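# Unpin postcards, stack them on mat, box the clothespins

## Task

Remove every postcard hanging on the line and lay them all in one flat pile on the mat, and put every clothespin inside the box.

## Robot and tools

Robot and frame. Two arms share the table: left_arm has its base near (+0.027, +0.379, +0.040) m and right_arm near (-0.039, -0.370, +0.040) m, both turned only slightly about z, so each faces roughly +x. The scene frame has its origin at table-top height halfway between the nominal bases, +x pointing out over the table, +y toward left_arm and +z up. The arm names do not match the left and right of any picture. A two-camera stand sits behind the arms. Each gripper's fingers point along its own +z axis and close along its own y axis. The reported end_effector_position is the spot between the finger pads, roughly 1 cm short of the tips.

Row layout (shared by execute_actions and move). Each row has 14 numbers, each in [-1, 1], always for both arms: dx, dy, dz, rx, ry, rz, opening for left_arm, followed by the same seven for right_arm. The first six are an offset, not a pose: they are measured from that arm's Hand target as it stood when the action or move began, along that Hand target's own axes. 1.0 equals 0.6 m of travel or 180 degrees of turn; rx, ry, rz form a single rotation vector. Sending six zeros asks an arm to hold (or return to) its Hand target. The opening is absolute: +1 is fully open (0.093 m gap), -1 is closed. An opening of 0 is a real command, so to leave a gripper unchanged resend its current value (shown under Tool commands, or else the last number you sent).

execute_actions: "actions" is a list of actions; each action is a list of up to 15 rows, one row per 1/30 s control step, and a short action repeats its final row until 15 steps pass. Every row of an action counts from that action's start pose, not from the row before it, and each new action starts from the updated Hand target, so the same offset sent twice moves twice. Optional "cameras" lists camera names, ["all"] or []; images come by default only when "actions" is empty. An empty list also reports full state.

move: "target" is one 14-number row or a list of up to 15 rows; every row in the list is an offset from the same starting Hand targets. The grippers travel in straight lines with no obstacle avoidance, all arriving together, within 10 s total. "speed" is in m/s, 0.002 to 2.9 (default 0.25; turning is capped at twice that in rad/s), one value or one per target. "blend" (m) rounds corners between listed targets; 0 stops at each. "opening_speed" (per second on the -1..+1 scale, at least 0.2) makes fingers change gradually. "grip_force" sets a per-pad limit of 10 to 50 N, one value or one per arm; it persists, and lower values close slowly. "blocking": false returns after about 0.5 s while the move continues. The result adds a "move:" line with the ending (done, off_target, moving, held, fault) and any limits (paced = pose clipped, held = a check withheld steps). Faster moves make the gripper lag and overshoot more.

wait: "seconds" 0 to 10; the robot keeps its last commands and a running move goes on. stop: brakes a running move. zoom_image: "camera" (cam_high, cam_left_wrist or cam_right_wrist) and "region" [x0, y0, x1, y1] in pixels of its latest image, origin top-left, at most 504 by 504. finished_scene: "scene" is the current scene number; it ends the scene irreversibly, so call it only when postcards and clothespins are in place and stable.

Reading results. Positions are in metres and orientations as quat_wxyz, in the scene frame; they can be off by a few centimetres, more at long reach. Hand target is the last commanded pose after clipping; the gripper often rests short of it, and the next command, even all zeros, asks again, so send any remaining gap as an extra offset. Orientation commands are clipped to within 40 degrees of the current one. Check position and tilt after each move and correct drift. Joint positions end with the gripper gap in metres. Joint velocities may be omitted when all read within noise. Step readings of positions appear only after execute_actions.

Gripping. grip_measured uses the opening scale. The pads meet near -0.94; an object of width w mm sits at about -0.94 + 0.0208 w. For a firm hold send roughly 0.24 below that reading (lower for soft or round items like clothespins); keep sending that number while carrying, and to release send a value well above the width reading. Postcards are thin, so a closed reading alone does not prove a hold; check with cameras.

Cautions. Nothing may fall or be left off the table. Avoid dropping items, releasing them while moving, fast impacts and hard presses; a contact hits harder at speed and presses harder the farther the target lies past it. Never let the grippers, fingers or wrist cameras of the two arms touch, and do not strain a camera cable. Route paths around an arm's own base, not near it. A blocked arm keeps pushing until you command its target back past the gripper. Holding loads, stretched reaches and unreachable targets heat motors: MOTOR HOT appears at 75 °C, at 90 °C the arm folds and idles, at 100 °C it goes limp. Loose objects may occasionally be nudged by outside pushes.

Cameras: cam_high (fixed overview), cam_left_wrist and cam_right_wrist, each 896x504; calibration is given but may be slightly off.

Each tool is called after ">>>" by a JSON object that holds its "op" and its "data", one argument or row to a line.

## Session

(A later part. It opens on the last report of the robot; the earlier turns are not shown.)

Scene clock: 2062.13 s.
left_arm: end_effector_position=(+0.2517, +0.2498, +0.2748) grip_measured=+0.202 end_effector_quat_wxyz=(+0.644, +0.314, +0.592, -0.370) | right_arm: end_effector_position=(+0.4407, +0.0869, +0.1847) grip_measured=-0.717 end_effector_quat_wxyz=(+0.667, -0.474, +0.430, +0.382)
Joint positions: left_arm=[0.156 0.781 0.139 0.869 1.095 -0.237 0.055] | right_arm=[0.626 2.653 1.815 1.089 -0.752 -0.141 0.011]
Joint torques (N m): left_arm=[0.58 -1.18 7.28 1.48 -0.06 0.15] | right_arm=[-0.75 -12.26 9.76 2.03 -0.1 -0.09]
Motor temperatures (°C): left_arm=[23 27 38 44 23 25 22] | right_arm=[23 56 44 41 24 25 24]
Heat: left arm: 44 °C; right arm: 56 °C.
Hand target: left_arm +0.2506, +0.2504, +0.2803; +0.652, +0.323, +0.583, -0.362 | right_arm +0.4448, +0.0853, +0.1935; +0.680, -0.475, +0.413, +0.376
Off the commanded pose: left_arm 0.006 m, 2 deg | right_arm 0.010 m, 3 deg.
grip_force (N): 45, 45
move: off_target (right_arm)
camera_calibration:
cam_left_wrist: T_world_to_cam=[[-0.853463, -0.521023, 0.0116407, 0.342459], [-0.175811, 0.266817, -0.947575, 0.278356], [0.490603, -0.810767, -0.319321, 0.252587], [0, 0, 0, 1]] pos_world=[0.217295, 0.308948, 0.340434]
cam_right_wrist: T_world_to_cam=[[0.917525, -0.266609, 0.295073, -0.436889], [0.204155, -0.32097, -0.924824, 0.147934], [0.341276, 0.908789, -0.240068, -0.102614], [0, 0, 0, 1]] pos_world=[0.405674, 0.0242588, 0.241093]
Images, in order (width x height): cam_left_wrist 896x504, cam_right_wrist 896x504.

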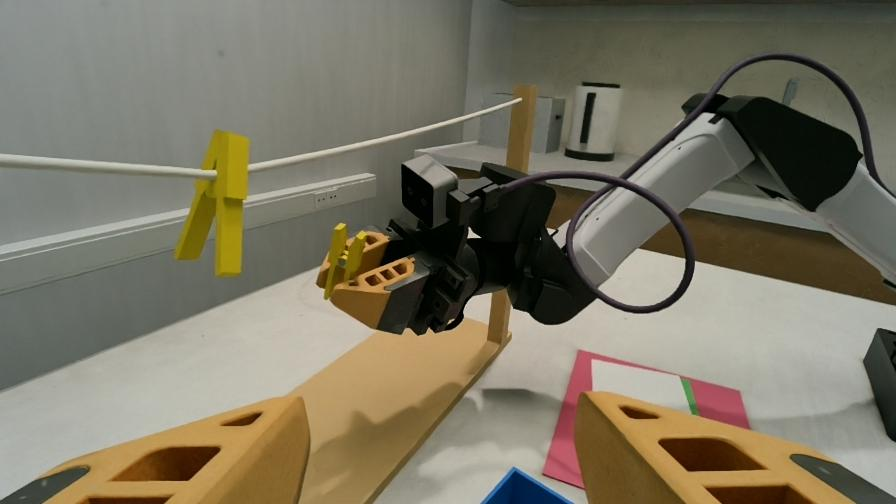

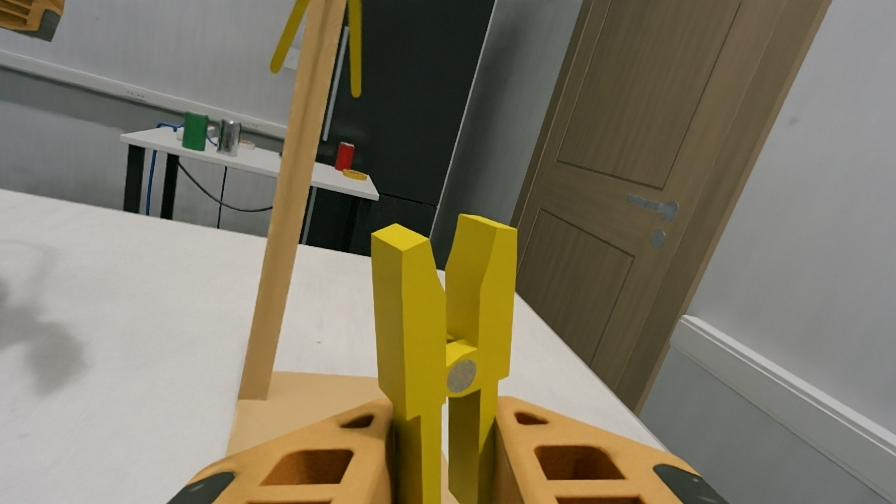

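>>> {"op": "move", "data": {
  "target": [
    [0,0,0,0,0,0,0.2,-0.032,0.089,-0.038,0,0,0,-0.9],
    [0,0,0,0,0,0,0.2,-0.1033,0.2775,-0.09,-0.0608,0.167,0,-0.9],
    [0,0,0,0,0,0,0.2,0.0437,0.363,-0.0885,-0.0608,0.167,0,-0.9]
  ],
  "speed": [0.1,0.2,0.12],
  "blend": [0.02,0.02,0],
  "cameras": ["all"]
}}

Scene clock: 2079.40 s.
left_arm: end_effector_position=(+0.2517, +0.2498, +0.2748) grip_measured=+0.202 end_effector_quat_wxyz=(+0.644, +0.314, +0.592, -0.370) | right_arm: end_effector_position=(+0.2496, +0.0939, +0.0874) grip_measured=-0.717 end_effector_quat_wxyz=(-0.500, +0.620, -0.538, -0.276)
Joint positions: left_arm=[0.156 0.781 0.139 0.869 1.095 -0.237 0.055] | right_arm=[0.919 2.188 1.066 0.726 -0.448 -0.531 0.011]
Joint torques (N m): left_arm=[0.58 -1.17 7.32 1.47 -0.07 0.18] | right_arm=[0.53 -9.35 5.61 2.31 -0.18 0.05]
Motor temperatures (°C): left_arm=[23 27 38 43 23 25 22] | right_arm=[23 58 46 42 24 25 25]
Heat: left arm: 43 °C; right arm: 58 °C.
Hand target: left_arm +0.2506, +0.2504, +0.2803; +0.652, +0.323, +0.583, -0.362 | right_arm +0.2470, +0.0952, +0.0855; -0.502, +0.619, -0.537, -0.278
Off the commanded pose: left_arm 0.006 m, 2 deg | right_arm 0.004 m, 0 deg.
grip_force (N): 45, 45
move: done
camera_calibration:
cam_left_wrist: T_world_to_cam=[[-0.853463, -0.521023, 0.0116407, 0.342459], [-0.175811, 0.266817, -0.947575, 0.278356], [0.490603, -0.810767, -0.319321, 0.252587], [0, 0, 0, 1]] pos_world=[0.217295, 0.308948, 0.340434]
cam_right_wrist: T_world_to_cam=[[0.943354, -0.0896379, 0.319449, -0.256163], [0.14764, -0.748825, -0.646114, 0.129202], [0.297128, 0.656678, -0.693174, 0.00723485], [0, 0, 0, 1]] pos_world=[0.220428, 0.0690371, 0.170325]

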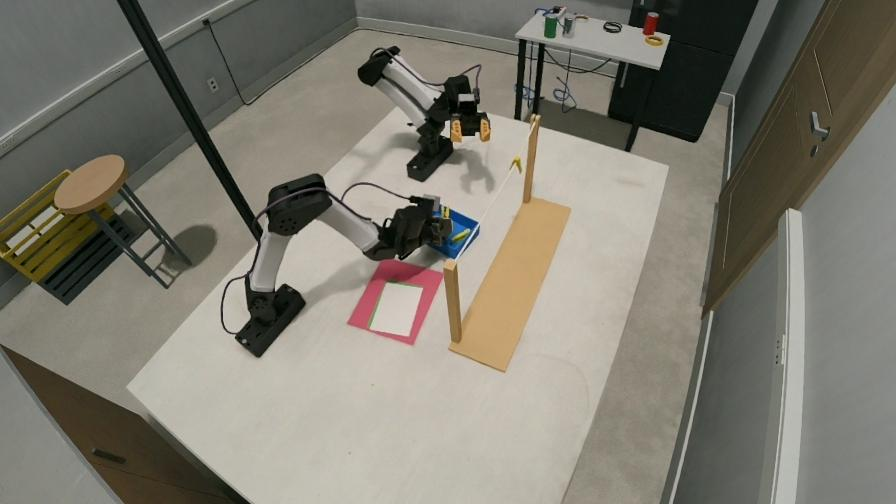

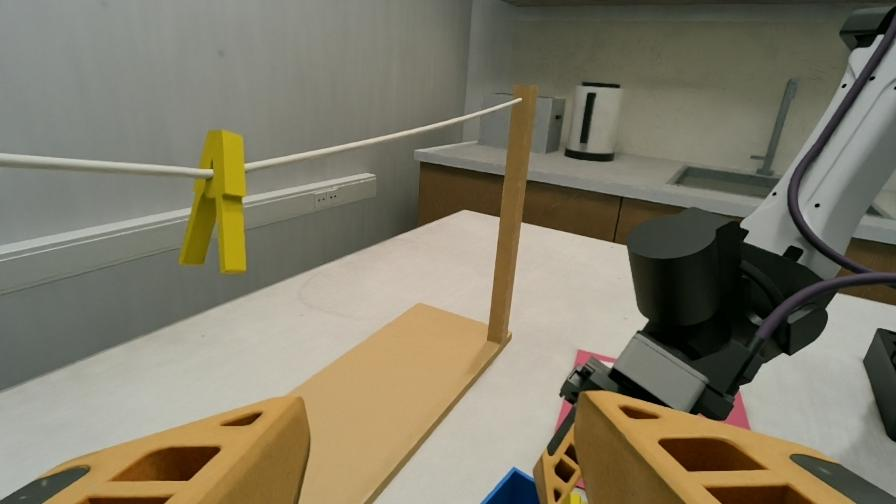

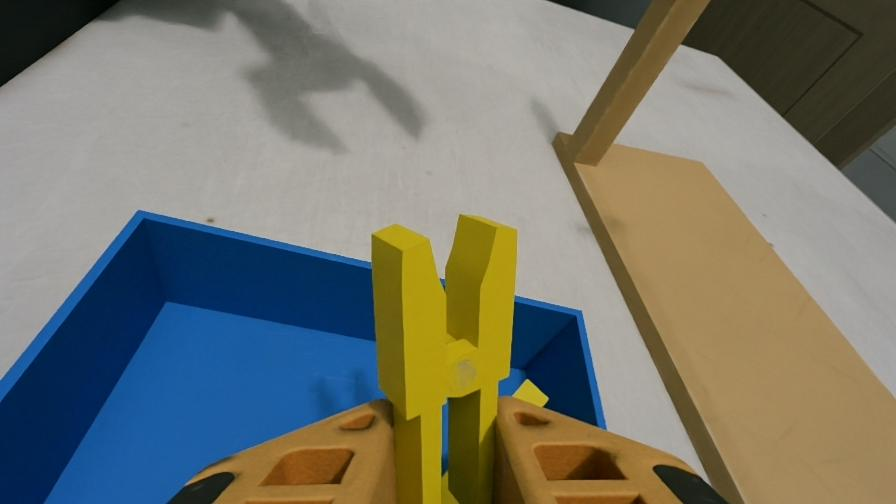

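>>> {"op": "move", "data": {
  "target": [
    [0,0,0,0,0,0,0.2,0.01,0,0,0,0,0,-0.9],
    [0,0,0,0,0,0,0.2,0.01,0,0,0,0,0,-0.2],
    [0,0,0,0,0,0,0.2,-0.1455,-0.0712,-0.1183,0,0,0,-0.2],
    [0,0,0,0,0,0,0.2,-0.1895,-0.3057,-0.0112,0.1135,-0.1473,0.0045,0.35]
  ],
  "speed": [0.06,0.06,0.15,0.15],
  "blend": [0,0,0.02,0],
  "cameras": ["all"]
}}

Scene clock: 2110.17 s.
left_arm: end_effector_position=(+0.2517, +0.2498, +0.2748) grip_measured=+0.202 end_effector_quat_wxyz=(+0.644, +0.314, +0.592, -0.370) | right_arm: end_effector_position=(+0.3804, +0.1188, +0.2382) grip_measured=+0.348 end_effector_quat_wxyz=(+0.699, -0.449, +0.460, +0.315)
Joint positions: left_arm=[0.156 0.781 0.139 0.869 1.095 -0.237 0.055] | right_arm=[0.789 2.374 1.532 1.037 -0.44 -0.267 0.062]
Joint torques (N m): left_arm=[0.59 -1.16 7.38 1.47 -0.04 0.18] | right_arm=[-0.83 -10.78 9.95 2.22 -0.01 0.16]
Heat: left arm: 43 °C; right arm: 54 °C.
Hand target: left_arm +0.2506, +0.2504, +0.2803; +0.652, +0.323, +0.583, -0.362 | right_arm +0.3881, +0.1181, +0.2472; +0.710, -0.437, +0.453, +0.316
Off the commanded pose: left_arm 0.006 m, 2 deg | right_arm 0.012 m, 2 deg.
grip_force (N): 45, 45
move: off_target (right_arm); target 4's new opening was sent with right_arm's hand 0.012 m and 2 deg from that target
camera_calibration:
cam_left_wrist: T_world_to_cam=[[-0.853463, -0.521023, 0.0116407, 0.342459], [-0.175811, 0.266817, -0.947575, 0.278356], [0.490603, -0.810767, -0.319321, 0.252587], [0, 0, 0, 1]] pos_world=[0.217295, 0.308948, 0.340434]
cam_right_wrist: T_world_to_cam=[[0.852113, -0.406348, 0.329826, -0.355611], [0.177978, -0.36766, -0.912771, 0.232644], [0.492166, 0.836485, -0.240966, -0.146714], [0, 0, 0, 1]] pos_world=[0.333823, 0.0637559, 0.294288]

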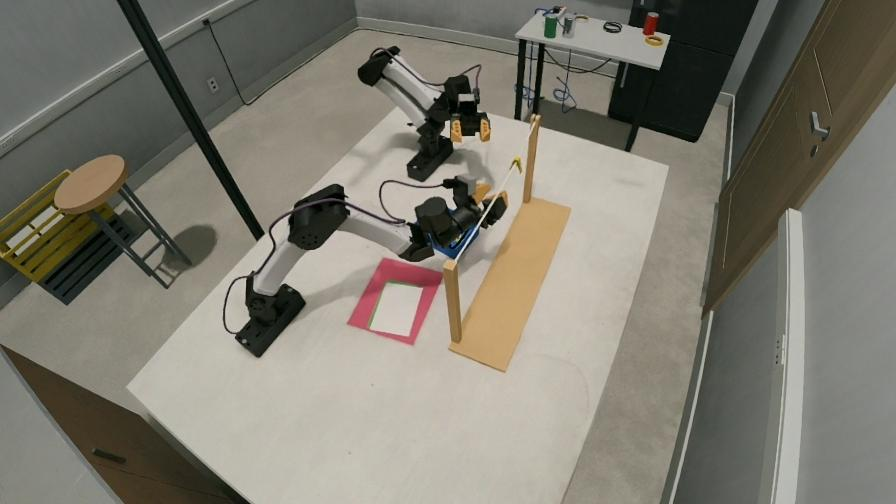

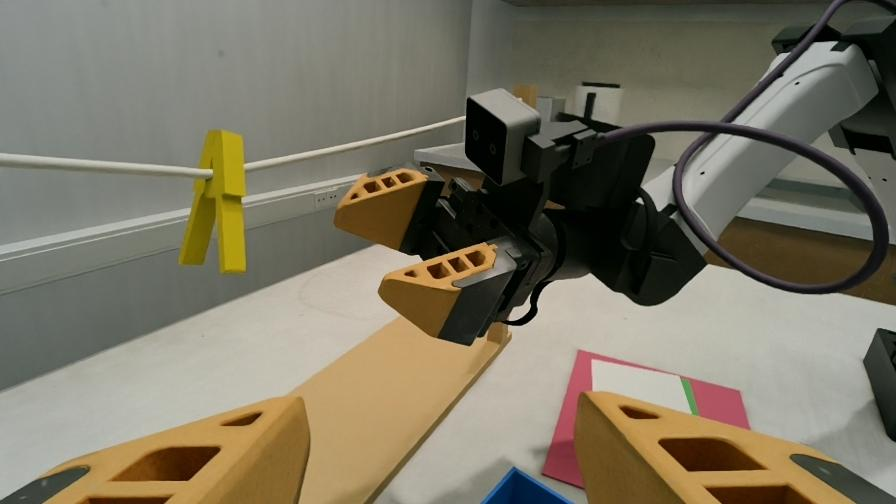

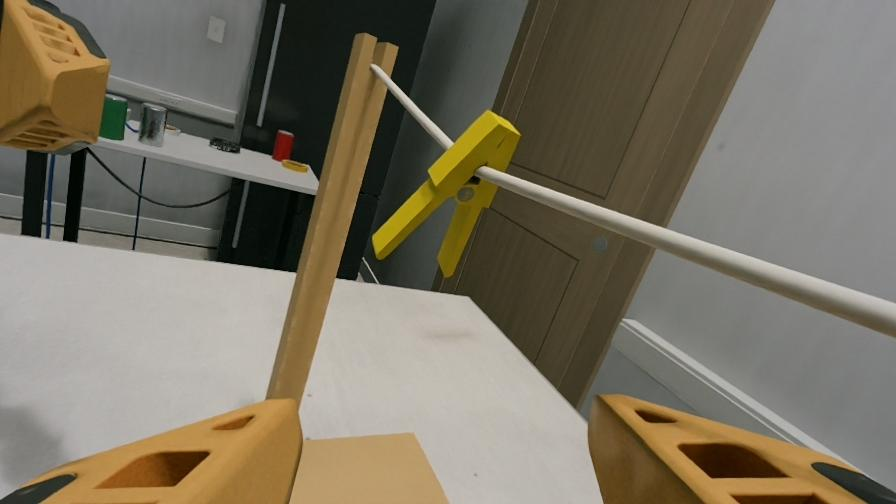

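>>> {"op": "move", "data": {
  "target": [
    [0,0,0,0,0,0,0.2,-0.0085,0.0073,0.116,0,0,0,0.35]
  ],
  "speed": 0.08,
  "cameras": ["cam_left_wrist","cam_right_wrist"]
}}

Scene clock: 2123.77 s.
left_arm: end_effector_position=(+0.2517, +0.2498, +0.2748) grip_measured=+0.202 end_effector_quat_wxyz=(+0.644, +0.314, +0.592, -0.370) | right_arm: end_effector_position=(+0.4075, +0.1781, +0.2597) grip_measured=+0.348 end_effector_quat_wxyz=(+0.705, -0.440, +0.458, +0.315)
Joint positions: left_arm=[0.156 0.781 0.139 0.869 1.095 -0.237 0.055] | right_arm=[0.838 2.567 1.979 0.797 -0.379 -0.267 0.062]
Joint velocities: left_arm=[within noise] | right_arm=[0.017 -0.007 0.007 0.051 -0.168 -0.022 -0.001]
Joint torques (N m): left_arm=[0.58 -1.11 7.32 1.48 -0.05 0.17] | right_arm=[0.44 -12.29 10.84 2 -0.02 0]
Motor temperatures (°C): left_arm=[23 26 38 43 23 25 22] | right_arm=[23 53 43 42 24 25 25]
Heat: left arm: 43 °C; right arm: 53 °C.
Hand target: left_arm +0.2506, +0.2504, +0.2803; +0.652, +0.323, +0.583, -0.362 | right_arm +0.4079, +0.1829, +0.2648; +0.710, -0.437, +0.453, +0.316
Off the commanded pose: left_arm 0.006 m, 2 deg | right_arm 0.007 m, 1 deg.
grip_force (N): 45, 45
move: done
camera_calibration:
cam_left_wrist: T_world_to_cam=[[-0.853463, -0.521023, 0.0116407, 0.342459], [-0.175811, 0.266817, -0.947575, 0.278356], [0.490603, -0.810767, -0.319321, 0.252587], [0, 0, 0, 1]] pos_world=[0.217295, 0.308948, 0.340434]
cam_right_wrist: T_world_to_cam=[[0.847007, -0.421619, 0.323754, -0.35531], [0.17614, -0.352032, -0.919265, 0.268828], [0.501551, 0.83565, -0.22391, -0.212645], [0, 0, 0, 1]] pos_world=[0.360251, 0.122528, 0.314543]
Images, in order (width x height): cam_left_wrist 896x504, cam_right_wrist 896x504.

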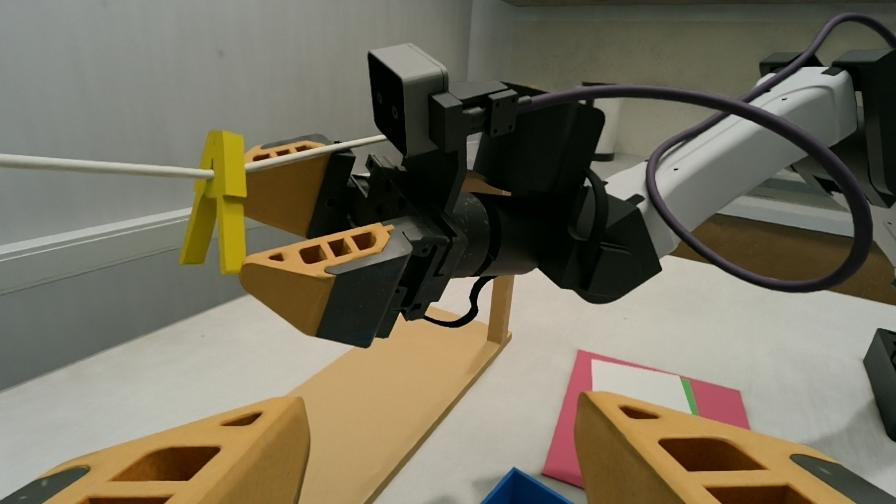

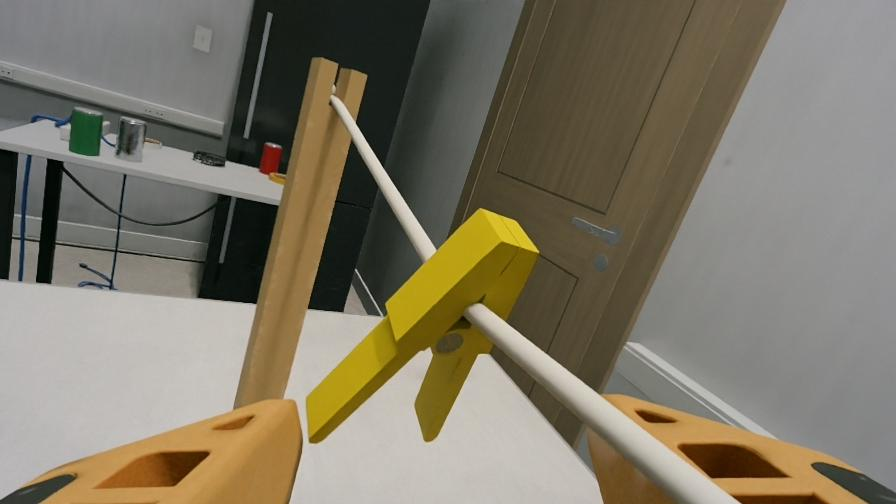

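>>> {"op": "move", "data": {
  "target": [
    [0,0,0,0,0,0,0.2,0.006,0.0143,0,0,0,0,0.4],
    [0,0,0,0,0,0,0.2,0.006,0.0143,0.05,0,0,0,0.4]
  ],
  "speed": 0.06,
  "cameras": ["cam_left_wrist","cam_right_wrist"]
}}

Scene clock: 2131.30 s.
left_arm: end_effector_position=(+0.2517, +0.2498, +0.2748) grip_measured=+0.202 end_effector_quat_wxyz=(+0.644, +0.314, +0.592, -0.370) | right_arm: end_effector_position=(+0.4143, +0.2091, +0.2597) grip_measured=+0.398 end_effector_quat_wxyz=(+0.704, -0.438, +0.460, +0.317)
Joint positions: left_arm=[0.156 0.781 0.139 0.869 1.095 -0.237 0.055] | right_arm=[0.867 2.705 2.251 0.66 -0.349 -0.267 0.064]
Joint torques (N m): left_arm=[0.5 -1.09 7.34 1.49 -0.04 0.18] | right_arm=[0.53 -12.97 11.07 2.03 -0.02 -0.08]
Motor temperatures (°C): left_arm=[23 26 38 43 23 25 22] | right_arm=[23 55 45 42 24 25 25]
Heat: left arm: 43 °C; right arm: 55 °C.
Hand target: left_arm +0.2506, +0.2504, +0.2803; +0.652, +0.323, +0.583, -0.362 | right_arm +0.4131, +0.2138, +0.2649; +0.710, -0.437, +0.453, +0.316
Off the commanded pose: left_arm 0.006 m, 2 deg | right_arm 0.007 m, 1 deg.
grip_force (N): 45, 45
move: done
camera_calibration:
cam_left_wrist: T_world_to_cam=[[-0.853463, -0.521023, 0.0116407, 0.342459], [-0.175811, 0.266817, -0.947575, 0.278356], [0.490603, -0.810767, -0.319321, 0.252587], [0, 0, 0, 1]] pos_world=[0.217295, 0.308948, 0.340434]
cam_right_wrist: T_world_to_cam=[[0.849093, -0.422324, 0.317306, -0.347023], [0.170042, -0.35019, -0.921115, 0.281265], [0.500126, 0.836068, -0.225531, -0.240993], [0, 0, 0, 1]] pos_world=[0.367355, 0.153426, 0.314839]
Images, in order (width x height): cam_left_wrist 896x504, cam_right_wrist 896x504.

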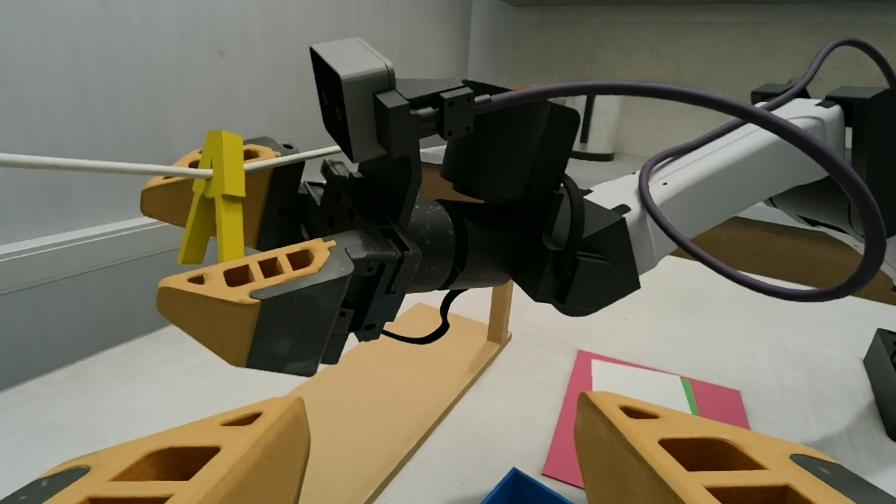

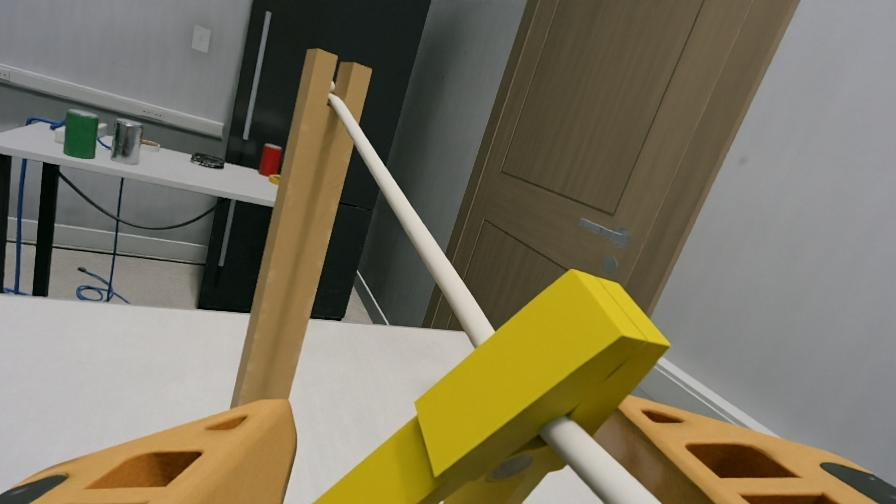

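>>> {"op": "move", "data": {
  "target": [
    [0,0,0,0,0,0,0.2,0,0,-0.013,0,0,0,0.4],
    [0,0,0,0,0,0,0.2,0,0,-0.013,0,0,0,-0.9]
  ],
  "speed": 0.06,
  "cameras": ["cam_left_wrist","cam_right_wrist"]
}}

Scene clock: 2139.23 s.
left_arm: end_effector_position=(+0.2517, +0.2498, +0.2748) grip_measured=+0.202 end_effector_quat_wxyz=(+0.644, +0.314, +0.592, -0.370) | right_arm: end_effector_position=(+0.4134, +0.2081, +0.2523) grip_measured=-0.895 end_effector_quat_wxyz=(+0.703, -0.439, +0.462, +0.316)
Joint positions: left_arm=[0.156 0.781 0.139 0.869 1.095 -0.237 0.055] | right_arm=[0.867 2.705 2.225 0.682 -0.349 -0.267 0.002]
Joint torques (N m): left_arm=[0.57 -1.21 7.35 1.48 -0.06 0.17] | right_arm=[0.08 -15.86 7.08 2.19 -0.05 -0.08]
Motor temperatures (°C): left_arm=[23 26 38 42 23 25 22] | right_arm=[23 56 46 42 24 25 25]
Heat: left arm: 42 °C; right arm: 56 °C.
Hand target: left_arm +0.2506, +0.2504, +0.2803; +0.652, +0.323, +0.583, -0.362 | right_arm +0.4102, +0.2068, +0.2632; +0.710, -0.437, +0.453, +0.316
Off the commanded pose: left_arm 0.006 m, 2 deg | right_arm 0.012 m, 1 deg.
grip_force (N): 45, 45
move: off_target (right_arm); target 2's new opening was sent with right_arm's hand 0.013 m and 2 deg from that target
camera_calibration:
cam_left_wrist: T_world_to_cam=[[-0.853463, -0.521023, 0.0116407, 0.342459], [-0.175811, 0.266817, -0.947575, 0.278356], [0.490603, -0.810767, -0.319321, 0.252587], [0, 0, 0, 1]] pos_world=[0.217295, 0.308948, 0.340434]
cam_right_wrist: T_world_to_cam=[[0.849862, -0.421693, 0.316085, -0.344599], [0.167208, -0.353027, -0.920551, 0.275834], [0.499776, 0.835193, -0.229514, -0.240143], [0, 0, 0, 1]] pos_world=[0.366758, 0.152628, 0.307726]
Images, in order (width x height): cam_left_wrist 896x504, cam_right_wrist 896x504.

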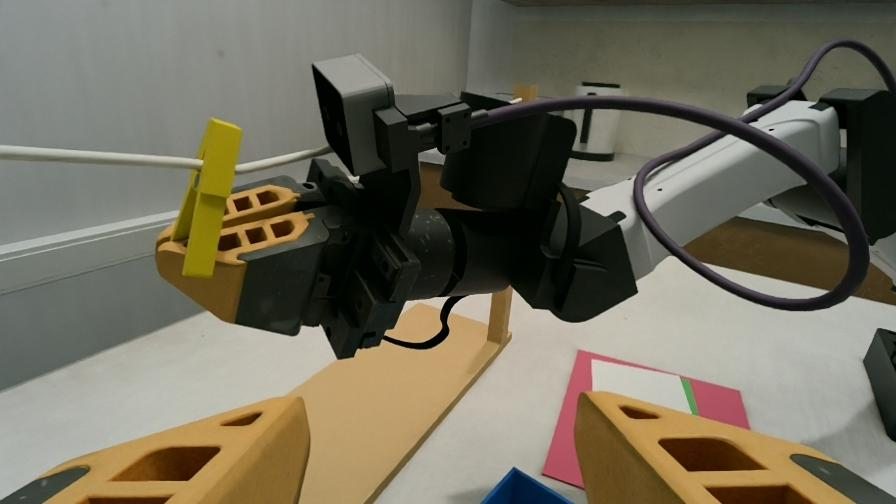

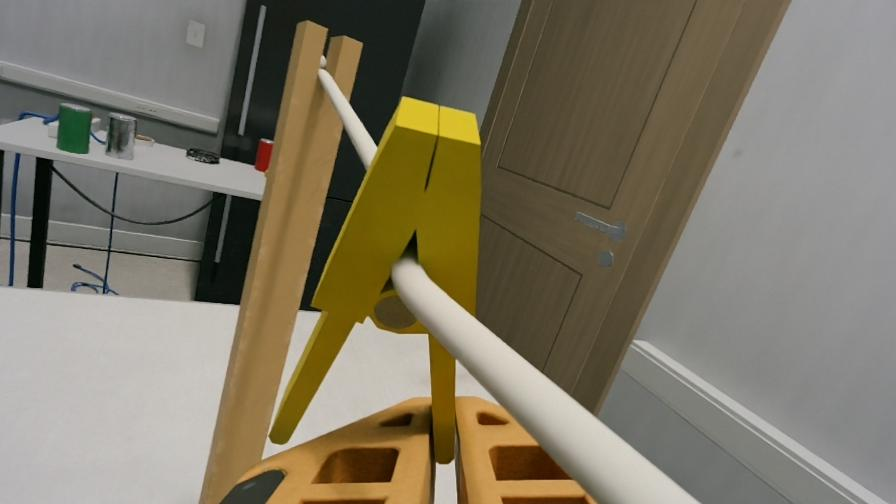

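>>> {"op": "move", "data": {
  "target": [
    [0,0,0,0,0,0,0.2,0,0,0,0,0,0,0.4]
  ],
  "speed": 0.06,
  "cameras": ["cam_left_wrist","cam_right_wrist"]
}}

Scene clock: 2147.30 s.
left_arm: end_effector_position=(+0.2517, +0.2498, +0.2748) grip_measured=+0.202 end_effector_quat_wxyz=(+0.644, +0.314, +0.592, -0.370) | right_arm: end_effector_position=(+0.4135, +0.2081, +0.2523) grip_measured=+0.398 end_effector_quat_wxyz=(+0.703, -0.439, +0.462, +0.316)
Joint positions: left_arm=[0.156 0.781 0.139 0.869 1.095 -0.237 0.055] | right_arm=[0.867 2.705 2.225 0.682 -0.348 -0.267 0.064]
Joint torques (N m): left_arm=[0.57 -1.2 7.32 1.48 -0.03 0.16] | right_arm=[0.16 -15.9 7.08 2.19 -0.07 -0.05]
Motor temperatures (°C): left_arm=[23 26 38 42 23 25 22] | right_arm=[23 58 46 43 24 25 25]
Heat: left arm: 42 °C; right arm: 58 °C.
Hand target: left_arm +0.2506, +0.2504, +0.2803; +0.652, +0.323, +0.583, -0.362 | right_arm +0.4103, +0.2067, +0.2632; +0.710, -0.437, +0.453, +0.316
Off the commanded pose: left_arm 0.006 m, 2 deg | right_arm 0.011 m, 1 deg.
grip_force (N): 45, 45
move: off_target (right_arm)
camera_calibration:
cam_left_wrist: T_world_to_cam=[[-0.853463, -0.521023, 0.0116407, 0.342459], [-0.175811, 0.266817, -0.947575, 0.278356], [0.490603, -0.810767, -0.319321, 0.252587], [0, 0, 0, 1]] pos_world=[0.217295, 0.308948, 0.340434]
cam_right_wrist: T_world_to_cam=[[0.849714, -0.422021, 0.316043, -0.344483], [0.167037, -0.353073, -0.920564, 0.275907], [0.500084, 0.835007, -0.229518, -0.240227], [0, 0, 0, 1]] pos_world=[0.366759, 0.152627, 0.307726]
Images, in order (width x height): cam_left_wrist 896x504, cam_right_wrist 896x504.

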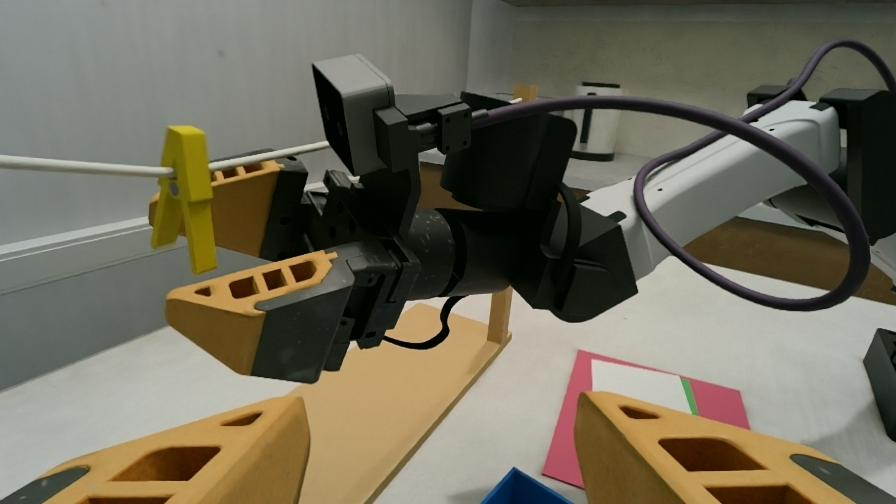

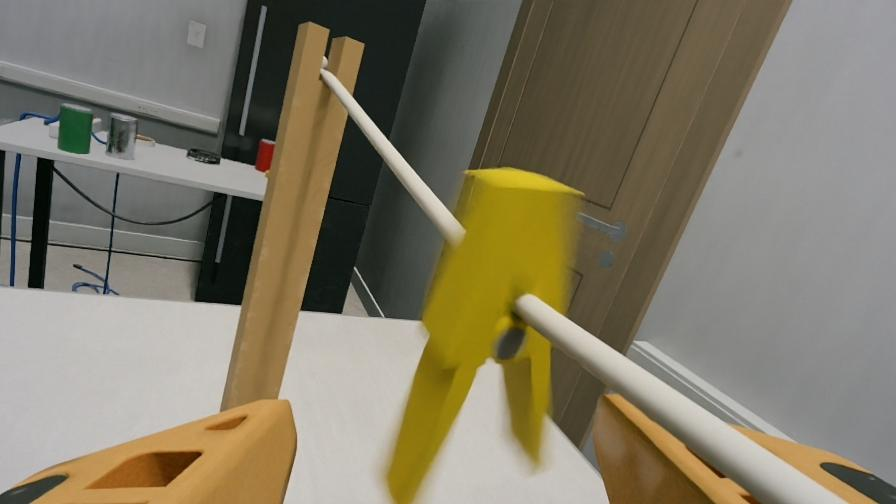

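>>> {"op": "wait", "data": {
  "seconds": 1,
  "cameras": ["cam_right_wrist"]
}}

Scene clock: 2150.07 s.
left_arm: end_effector_position=(+0.2517, +0.2498, +0.2748) grip_measured=+0.202 end_effector_quat_wxyz=(+0.644, +0.314, +0.592, -0.370) | right_arm: end_effector_position=(+0.4135, +0.2081, +0.2523) grip_measured=+0.398 end_effector_quat_wxyz=(+0.703, -0.439, +0.462, +0.316)
Joint positions: left_arm=[0.156 0.781 0.139 0.869 1.095 -0.237 0.055] | right_arm=[0.867 2.705 2.225 0.682 -0.348 -0.267 0.064]
Joint torques (N m): left_arm=[0.55 -1.18 7.41 1.46 -0.07 0.17] | right_arm=[0.12 -15.87 7.12 2.19 -0.07 -0.06]
Motor temperatures (°C): left_arm=[23 26 38 42 23 25 22] | right_arm=[23 58 46 43 24 25 24]
Heat: left arm: 42 °C; right arm: 58 °C.
Hand target: left_arm +0.2506, +0.2504, +0.2803; +0.652, +0.323, +0.583, -0.362 | right_arm +0.4103, +0.2067, +0.2632; +0.710, -0.437, +0.453, +0.316
Tool commands: left_gripper/opening=+0.2 right_gripper/opening=+0.4
Off the commanded pose: left_arm 0.006 m, 2 deg | right_arm 0.011 m, 1 deg.
grip_force (N): 45, 45
wait: 1.00 s; at rest from the start
camera_calibration:
cam_right_wrist: T_world_to_cam=[[0.849714, -0.422021, 0.316043, -0.344483], [0.167037, -0.353073, -0.920564, 0.275907], [0.500084, 0.835007, -0.229518, -0.240227], [0, 0, 0, 1]] pos_world=[0.366759, 0.152627, 0.307726]
Images, in order (width x height): cam_right_wrist 896x504.

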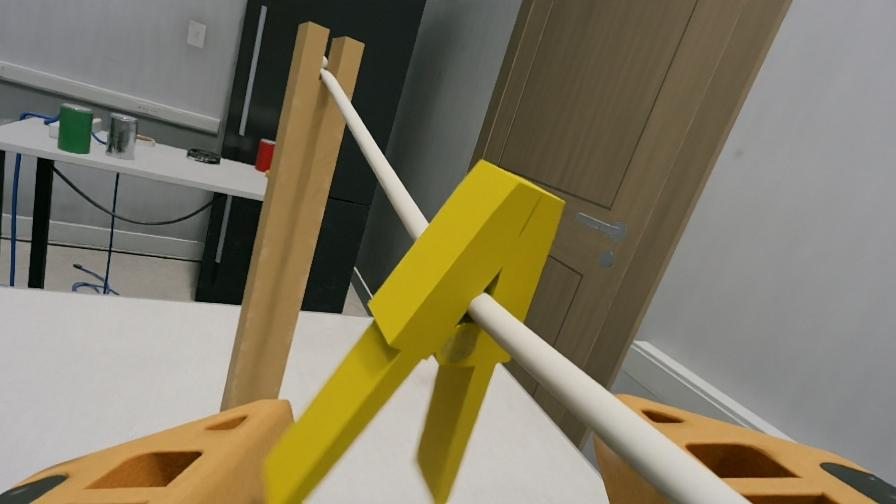

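>>> {"op": "move", "data": {
  "target": [
    [0,0,0,0,0,0,0.2,0,0,-0.08,0,0,0.0,0.4],
    [0,0,0,0,0,0,0.2,-0.008,0.01,-0.08,0,0,0.1,0.4]
  ],
  "speed": 0.08,
  "cameras": ["cam_right_wrist","cam_left_wrist"]
}}

Scene clock: 2162.23 s.
left_arm: end_effector_position=(+0.2517, +0.2498, +0.2748) grip_measured=+0.202 end_effector_quat_wxyz=(+0.644, +0.314, +0.592, -0.370) | right_arm: end_effector_position=(+0.3936, +0.1684, +0.2218) grip_measured=+0.399 end_effector_quat_wxyz=(+0.638, -0.369, +0.536, +0.413)
Joint positions: left_arm=[0.156 0.781 0.139 0.869 1.095 -0.237 0.055] | right_arm=[0.845 2.541 1.807 0.898 -0.367 0.031 0.064]
Joint torques (N m): left_arm=[0.57 -1.25 7.46 1.48 -0.05 0.2] | right_arm=[0.46 -17.72 6.61 2.28 -0.07 0.13]
Motor temperatures (°C): left_arm=[23 26 38 42 23 25 22] | right_arm=[23 63 45 43 24 25 24]
Heat: left arm: 42 °C; right arm: 63 °C.
Hand target: left_arm +0.2506, +0.2504, +0.2803; +0.652, +0.323, +0.583, -0.362 | right_arm +0.3856, +0.1655, +0.2558; +0.652, -0.361, +0.516, +0.423
Off the commanded pose: left_arm 0.006 m, 2 deg | right_arm 0.035 m, 3 deg.
grip_force (N): 45, 45
move: off_target (right_arm)
camera_calibration:
cam_left_wrist: T_world_to_cam=[[-0.853463, -0.521023, 0.0116407, 0.342459], [-0.175811, 0.266817, -0.947575, 0.278356], [0.490603, -0.810767, -0.319321, 0.252587], [0, 0, 0, 1]] pos_world=[0.217295, 0.308948, 0.340434]
cam_right_wrist: T_world_to_cam=[[0.919096, -0.393537, 0.0197836, -0.301073], [-0.0963042, -0.273035, -0.957172, 0.335415], [0.382084, 0.877827, -0.288844, -0.151697], [0, 0, 0, 1]] pos_world=[0.366978, 0.10626, 0.28319]
Images, in order (width x height): cam_left_wrist 896x504, cam_right_wrist 896x504.

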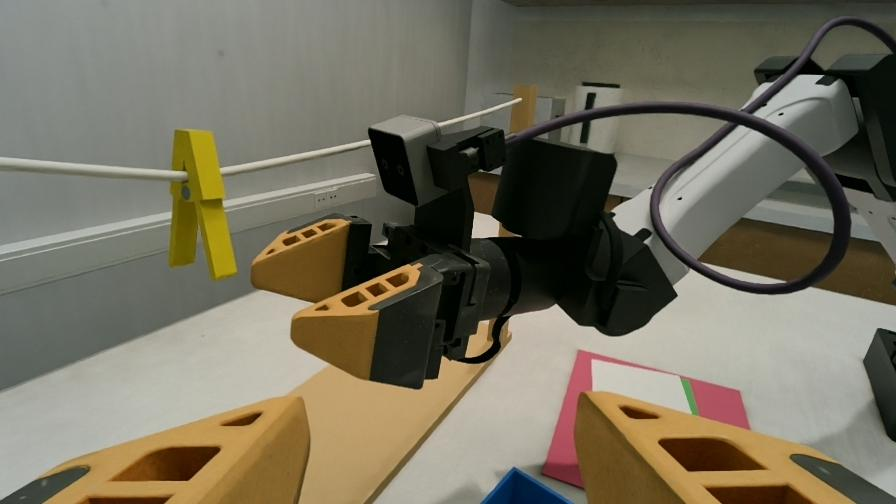

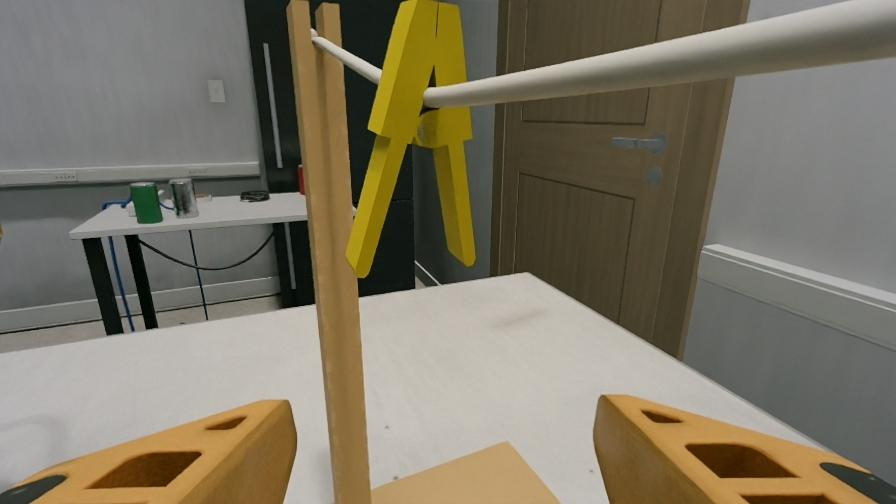

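>>> {"op": "move", "data": {
  "target": [
    [0,0,0,0,0,0,0.2,-0.0143,0.003,0.0135,0,0,0,0.4]
  ],
  "speed": 0.06,
  "cameras": ["cam_right_wrist"]
}}

Scene clock: 2172.30 s.
left_arm: end_effector_position=(+0.2517, +0.2498, +0.2748) grip_measured=+0.202 end_effector_quat_wxyz=(+0.644, +0.314, +0.592, -0.370) | right_arm: end_effector_position=(+0.3911, +0.1703, +0.2249) grip_measured=+0.399 end_effector_quat_wxyz=(+0.635, -0.370, +0.537, +0.414)
Joint positions: left_arm=[0.156 0.781 0.139 0.869 1.095 -0.237 0.055] | right_arm=[0.85 2.531 1.807 0.885 -0.366 0.031 0.064]
Joint torques (N m): left_arm=[0.55 -1.07 7.3 1.44 -0.02 0.19] | right_arm=[0.77 -17.51 9.11 2.07 -0.02 0.11]
Motor temperatures (°C): left_arm=[23 26 38 42 23 25 22] | right_arm=[23 70 44 43 24 25 24]
Heat: left arm: 42 °C; right arm: 70 °C.
Hand target: left_arm +0.2506, +0.2504, +0.2803; +0.652, +0.323, +0.583, -0.362 | right_arm +0.3860, +0.1720, +0.2657; +0.652, -0.361, +0.516, +0.423
Off the commanded pose: left_arm 0.006 m, 2 deg | right_arm 0.041 m, 3 deg.
grip_force (N): 45, 45
move: off_target (right_arm)
camera_calibration:
cam_right_wrist: T_world_to_cam=[[0.920525, -0.390281, 0.0177651, -0.298708], [-0.0985615, -0.27599, -0.956094, 0.339837], [0.378048, 0.878357, -0.292522, -0.149205], [0, 0, 0, 1]] pos_world=[0.36487, 0.108267, 0.286577]
Images, in order (width x height): cam_right_wrist 896x504.

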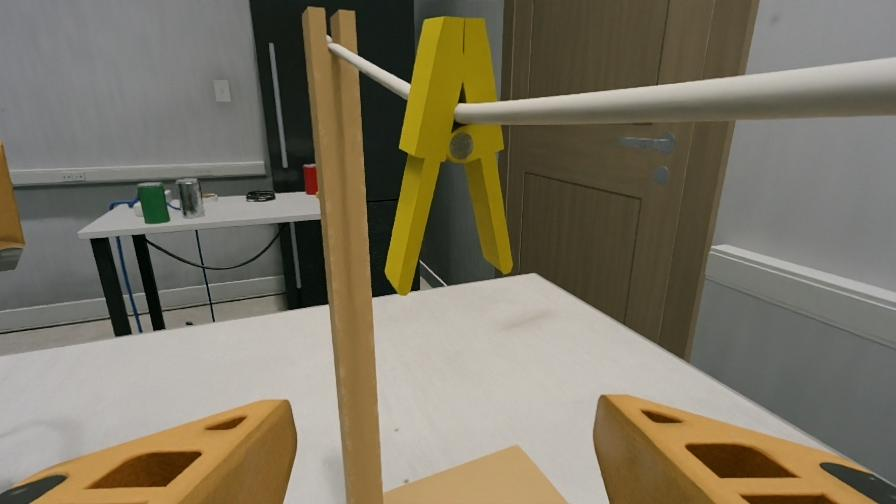

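>>> {"op": "move", "data": {
  "target": [
    [0,0,0,0,0,0,0.2,0.0305,-0.0098,-0.1067,0,0,-0.1,0.4]
  ],
  "speed": 0.1,
  "cameras": ["cam_right_wrist"]
}}

Scene clock: 2189.70 s.
left_arm: end_effector_position=(+0.2517, +0.2498, +0.2748) grip_measured=+0.202 end_effector_quat_wxyz=(+0.644, +0.314, +0.592, -0.370) | right_arm: end_effector_position=(+0.3718, +0.1220, +0.2065) grip_measured=+0.399 end_effector_quat_wxyz=(+0.691, -0.440, +0.476, +0.320)
Joint positions: left_arm=[0.156 0.781 0.139 0.869 1.095 -0.237 0.055] | right_arm=[0.811 2.421 1.486 1.111 -0.402 -0.243 0.064]
Joint torques (N m): left_arm=[0.61 -1.2 7.42 1.48 -0.03 0.18] | right_arm=[-0.85 -16.13 5.93 2.25 -0.16 -0.13]
Motor temperatures (°C): left_arm=[23 26 38 42 23 25 22] | right_arm=[23 73 43 43 24 25 24]
Heat: left arm: 42 °C; right arm: 73 °C.
Hand target: left_arm +0.2506, +0.2504, +0.2803; +0.652, +0.323, +0.583, -0.362 | right_arm +0.3701, +0.1149, +0.2348; +0.710, -0.437, +0.453, +0.316
Off the commanded pose: left_arm 0.006 m, 2 deg | right_arm 0.029 m, 3 deg.
grip_force (N): 45, 45
move: off_target (right_arm)
camera_calibration:
cam_right_wrist: T_world_to_cam=[[0.860162, -0.415921, 0.29518, -0.331256], [0.137124, -0.368855, -0.919317, 0.223131], [0.491241, 0.831238, -0.260242, -0.147866], [0, 0, 0, 1]] pos_world=[0.326976, 0.0674385, 0.264427]
Images, in order (width x height): cam_right_wrist 896x504.

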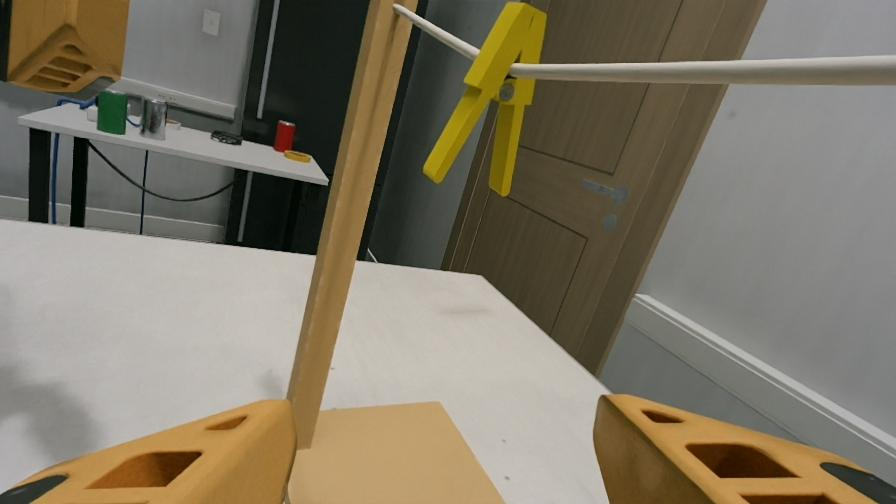

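>>> {"op": "move", "data": {
  "target": [
    [0,0,0,0,0,0,0.2,-0.1525,0.0815,-0.4235,0,0,0,0.4]
  ],
  "speed": 0.2,
  "cameras": ["all"]
}}

Scene clock: 2202.83 s.
left_arm: end_effector_position=(+0.2517, +0.2498, +0.2748) grip_measured=+0.202 end_effector_quat_wxyz=(+0.644, +0.314, +0.592, -0.370) | right_arm: end_effector_position=(+0.2038, -0.0953, +0.2369) grip_measured=+0.399 end_effector_quat_wxyz=(+0.695, -0.444, +0.472, +0.313)
Joint positions: left_arm=[0.156 0.781 0.139 0.869 1.095 -0.237 0.055] | right_arm=[0.632 1.59 0.269 1.514 -0.577 -0.225 0.064]
Joint torques (N m): left_arm=[0.57 -1.13 7.45 1.47 -0.05 0.17] | right_arm=[-0.85 -6.12 4.29 2.43 -0.15 0.14]
Motor temperatures (°C): left_arm=[23 26 38 42 23 25 22] | right_arm=[23 78 43 44 24 25 24]
Heat: left arm: 42 °C; right arm: 78 °C. Fold the right arm in close to its base, or ease its load, before you think long.
Hand target: left_arm +0.2506, +0.2504, +0.2803; +0.652, +0.323, +0.583, -0.362 | right_arm +0.1998, -0.0999, +0.2499; +0.710, -0.437, +0.453, +0.316
Off the commanded pose: left_arm 0.006 m, 2 deg | right_arm 0.014 m, 3 deg.
MOTOR HOT: joint 2 (shoulder) of the right arm reports 78 °C; the controller's stop level is 90 °C. To cool a motor, set the load down, stop pushing, or move to a pose that needs little force.
grip_force (N): 45, 45
move: off_target (right_arm)
camera_calibration:
cam_left_wrist: T_world_to_cam=[[-0.853463, -0.521023, 0.0116407, 0.342459], [-0.175811, 0.266817, -0.947575, 0.278356], [0.490603, -0.810767, -0.319321, 0.252587], [0, 0, 0, 1]] pos_world=[0.217295, 0.308948, 0.340434]
cam_right_wrist: T_world_to_cam=[[0.853044, -0.41756, 0.312983, -0.288956], [0.151722, -0.375404, -0.914359, 0.189172], [0.499295, 0.827475, -0.256883, 0.120395], [0, 0, 0, 1]] pos_world=[0.157678, -0.149265, 0.294337]

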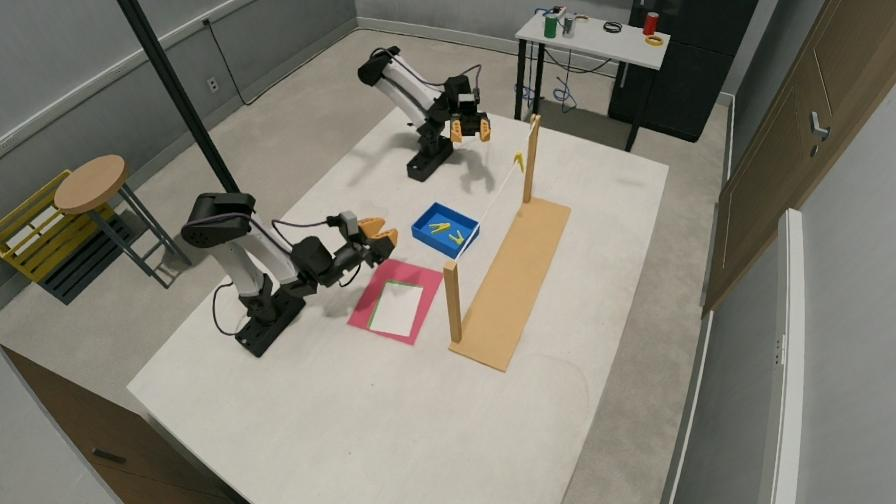

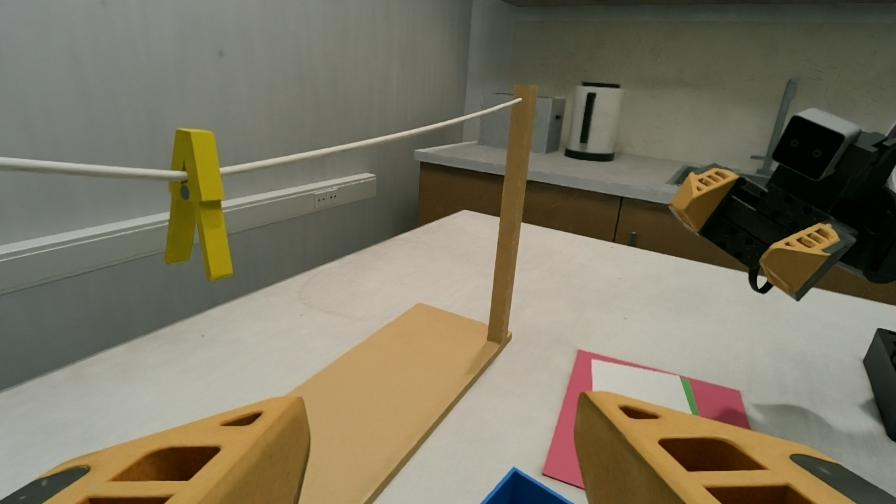

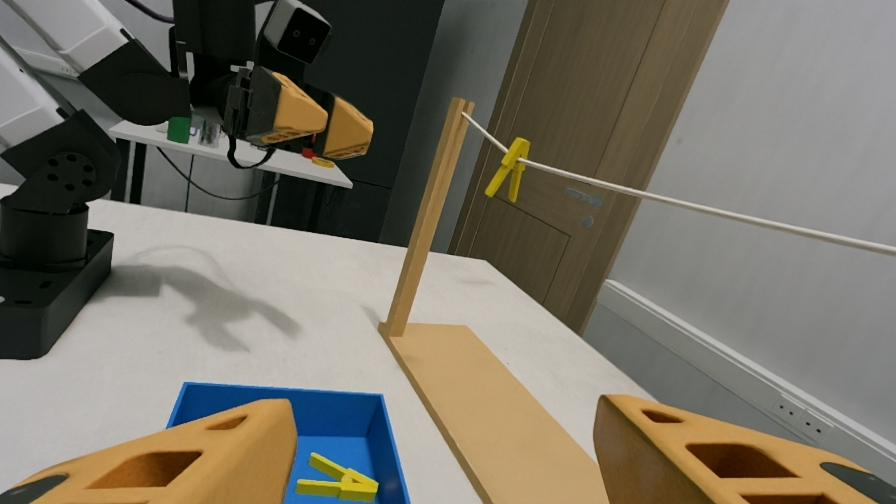

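>>> {"op": "move", "data": {
  "target": [
    [0,0,0,0,0,0,0.2,0.05,0,-0.05,0,0.06,0,0.4]
  ],
  "speed": 0.2,
  "cameras": []
}}

>>> {"op": "wait", "data": {
  "seconds": 10,
  "cameras": []
}}

Scene clock: 2209.63 s.
left_arm: end_effector_position=(+0.2517, +0.2498, +0.2748) grip_measured=+0.202 end_effector_quat_wxyz=(+0.644, +0.314, +0.592, -0.370) | right_arm: end_effector_position=(+0.2020, -0.1235, +0.2141) grip_measured=+0.399 end_effector_quat_wxyz=(+0.661, -0.461, +0.523, +0.277)
Joint positions: left_arm=[0.156 0.781 0.139 0.869 1.095 -0.237 0.055] | right_arm=[0.554 1.4 0.195 1.238 -0.605 -0.306 0.064]
Joint torques (N m): left_arm=[0.5 -1.14 7.34 1.48 -0.03 0.2] | right_arm=[-0.79 -4.97 5.38 2.01 -0.2 -0.12]
Motor temperatures (°C): left_arm=[23 25 38 42 23 25 22] | right_arm=[23 73 42 45 24 25 24]
Heat: left arm: 42 °C; right arm: 73 °C. Fold the right arm in close to its base, or ease its load, before you think long.
Hand target: left_arm +0.2506, +0.2504, +0.2803; +0.652, +0.323, +0.583, -0.362 | right_arm +0.2005, -0.1254, +0.2161; +0.664, -0.465, +0.518, +0.273
Off the commanded pose: left_arm 0.006 m, 2 deg | right_arm 0.003 m, 1 deg.
MOTOR HOT: still on. Joint 2 (shoulder) of the right arm reports 73 °C.
grip_force (N): 45, 45
move: done
No camera images: "cameras" was empty.

Scene clock: 2219.63 s.
left_arm: end_effector_position=(+0.2517, +0.2498, +0.2748) grip_measured=+0.202 end_effector_quat_wxyz=(+0.644, +0.314, +0.592, -0.370) | right_arm: end_effector_position=(+0.2020, -0.1235, +0.2140) grip_measured=+0.399 end_effector_quat_wxyz=(+0.661, -0.461, +0.523, +0.277)
Joint positions: left_arm=[0.156 0.781 0.139 0.869 1.095 -0.237 0.055] | right_arm=[0.554 1.4 0.195 1.238 -0.605 -0.306 0.064]
Joint torques (N m): left_arm=[0.4 -1.2 7.32 1.48 -0.04 0.16] | right_arm=[-0.83 -4.96 5.34 2.01 -0.2 -0.14]
Motor temperatures (°C): left_arm=[23 25 38 41 23 25 22] | right_arm=[23 67 42 44 24 25 24]
Heat: left arm: 41 °C; right arm: 67 °C.
Hand target: left_arm +0.2506, +0.2504, +0.2803; +0.652, +0.323, +0.583, -0.362 | right_arm +0.2005, -0.1255, +0.2162; +0.664, -0.465, +0.518, +0.273
Tool commands: left_gripper/opening=+0.2 right_gripper/opening=+0.4
Off the commanded pose: left_arm 0.006 m, 2 deg | right_arm 0.003 m, 1 deg.
MOTOR HOT: cleared for the motors of the right arm.
grip_force (N): 45, 45
wait: 10.00 s; at rest by 0.17 s
No camera images: "cameras" was empty.


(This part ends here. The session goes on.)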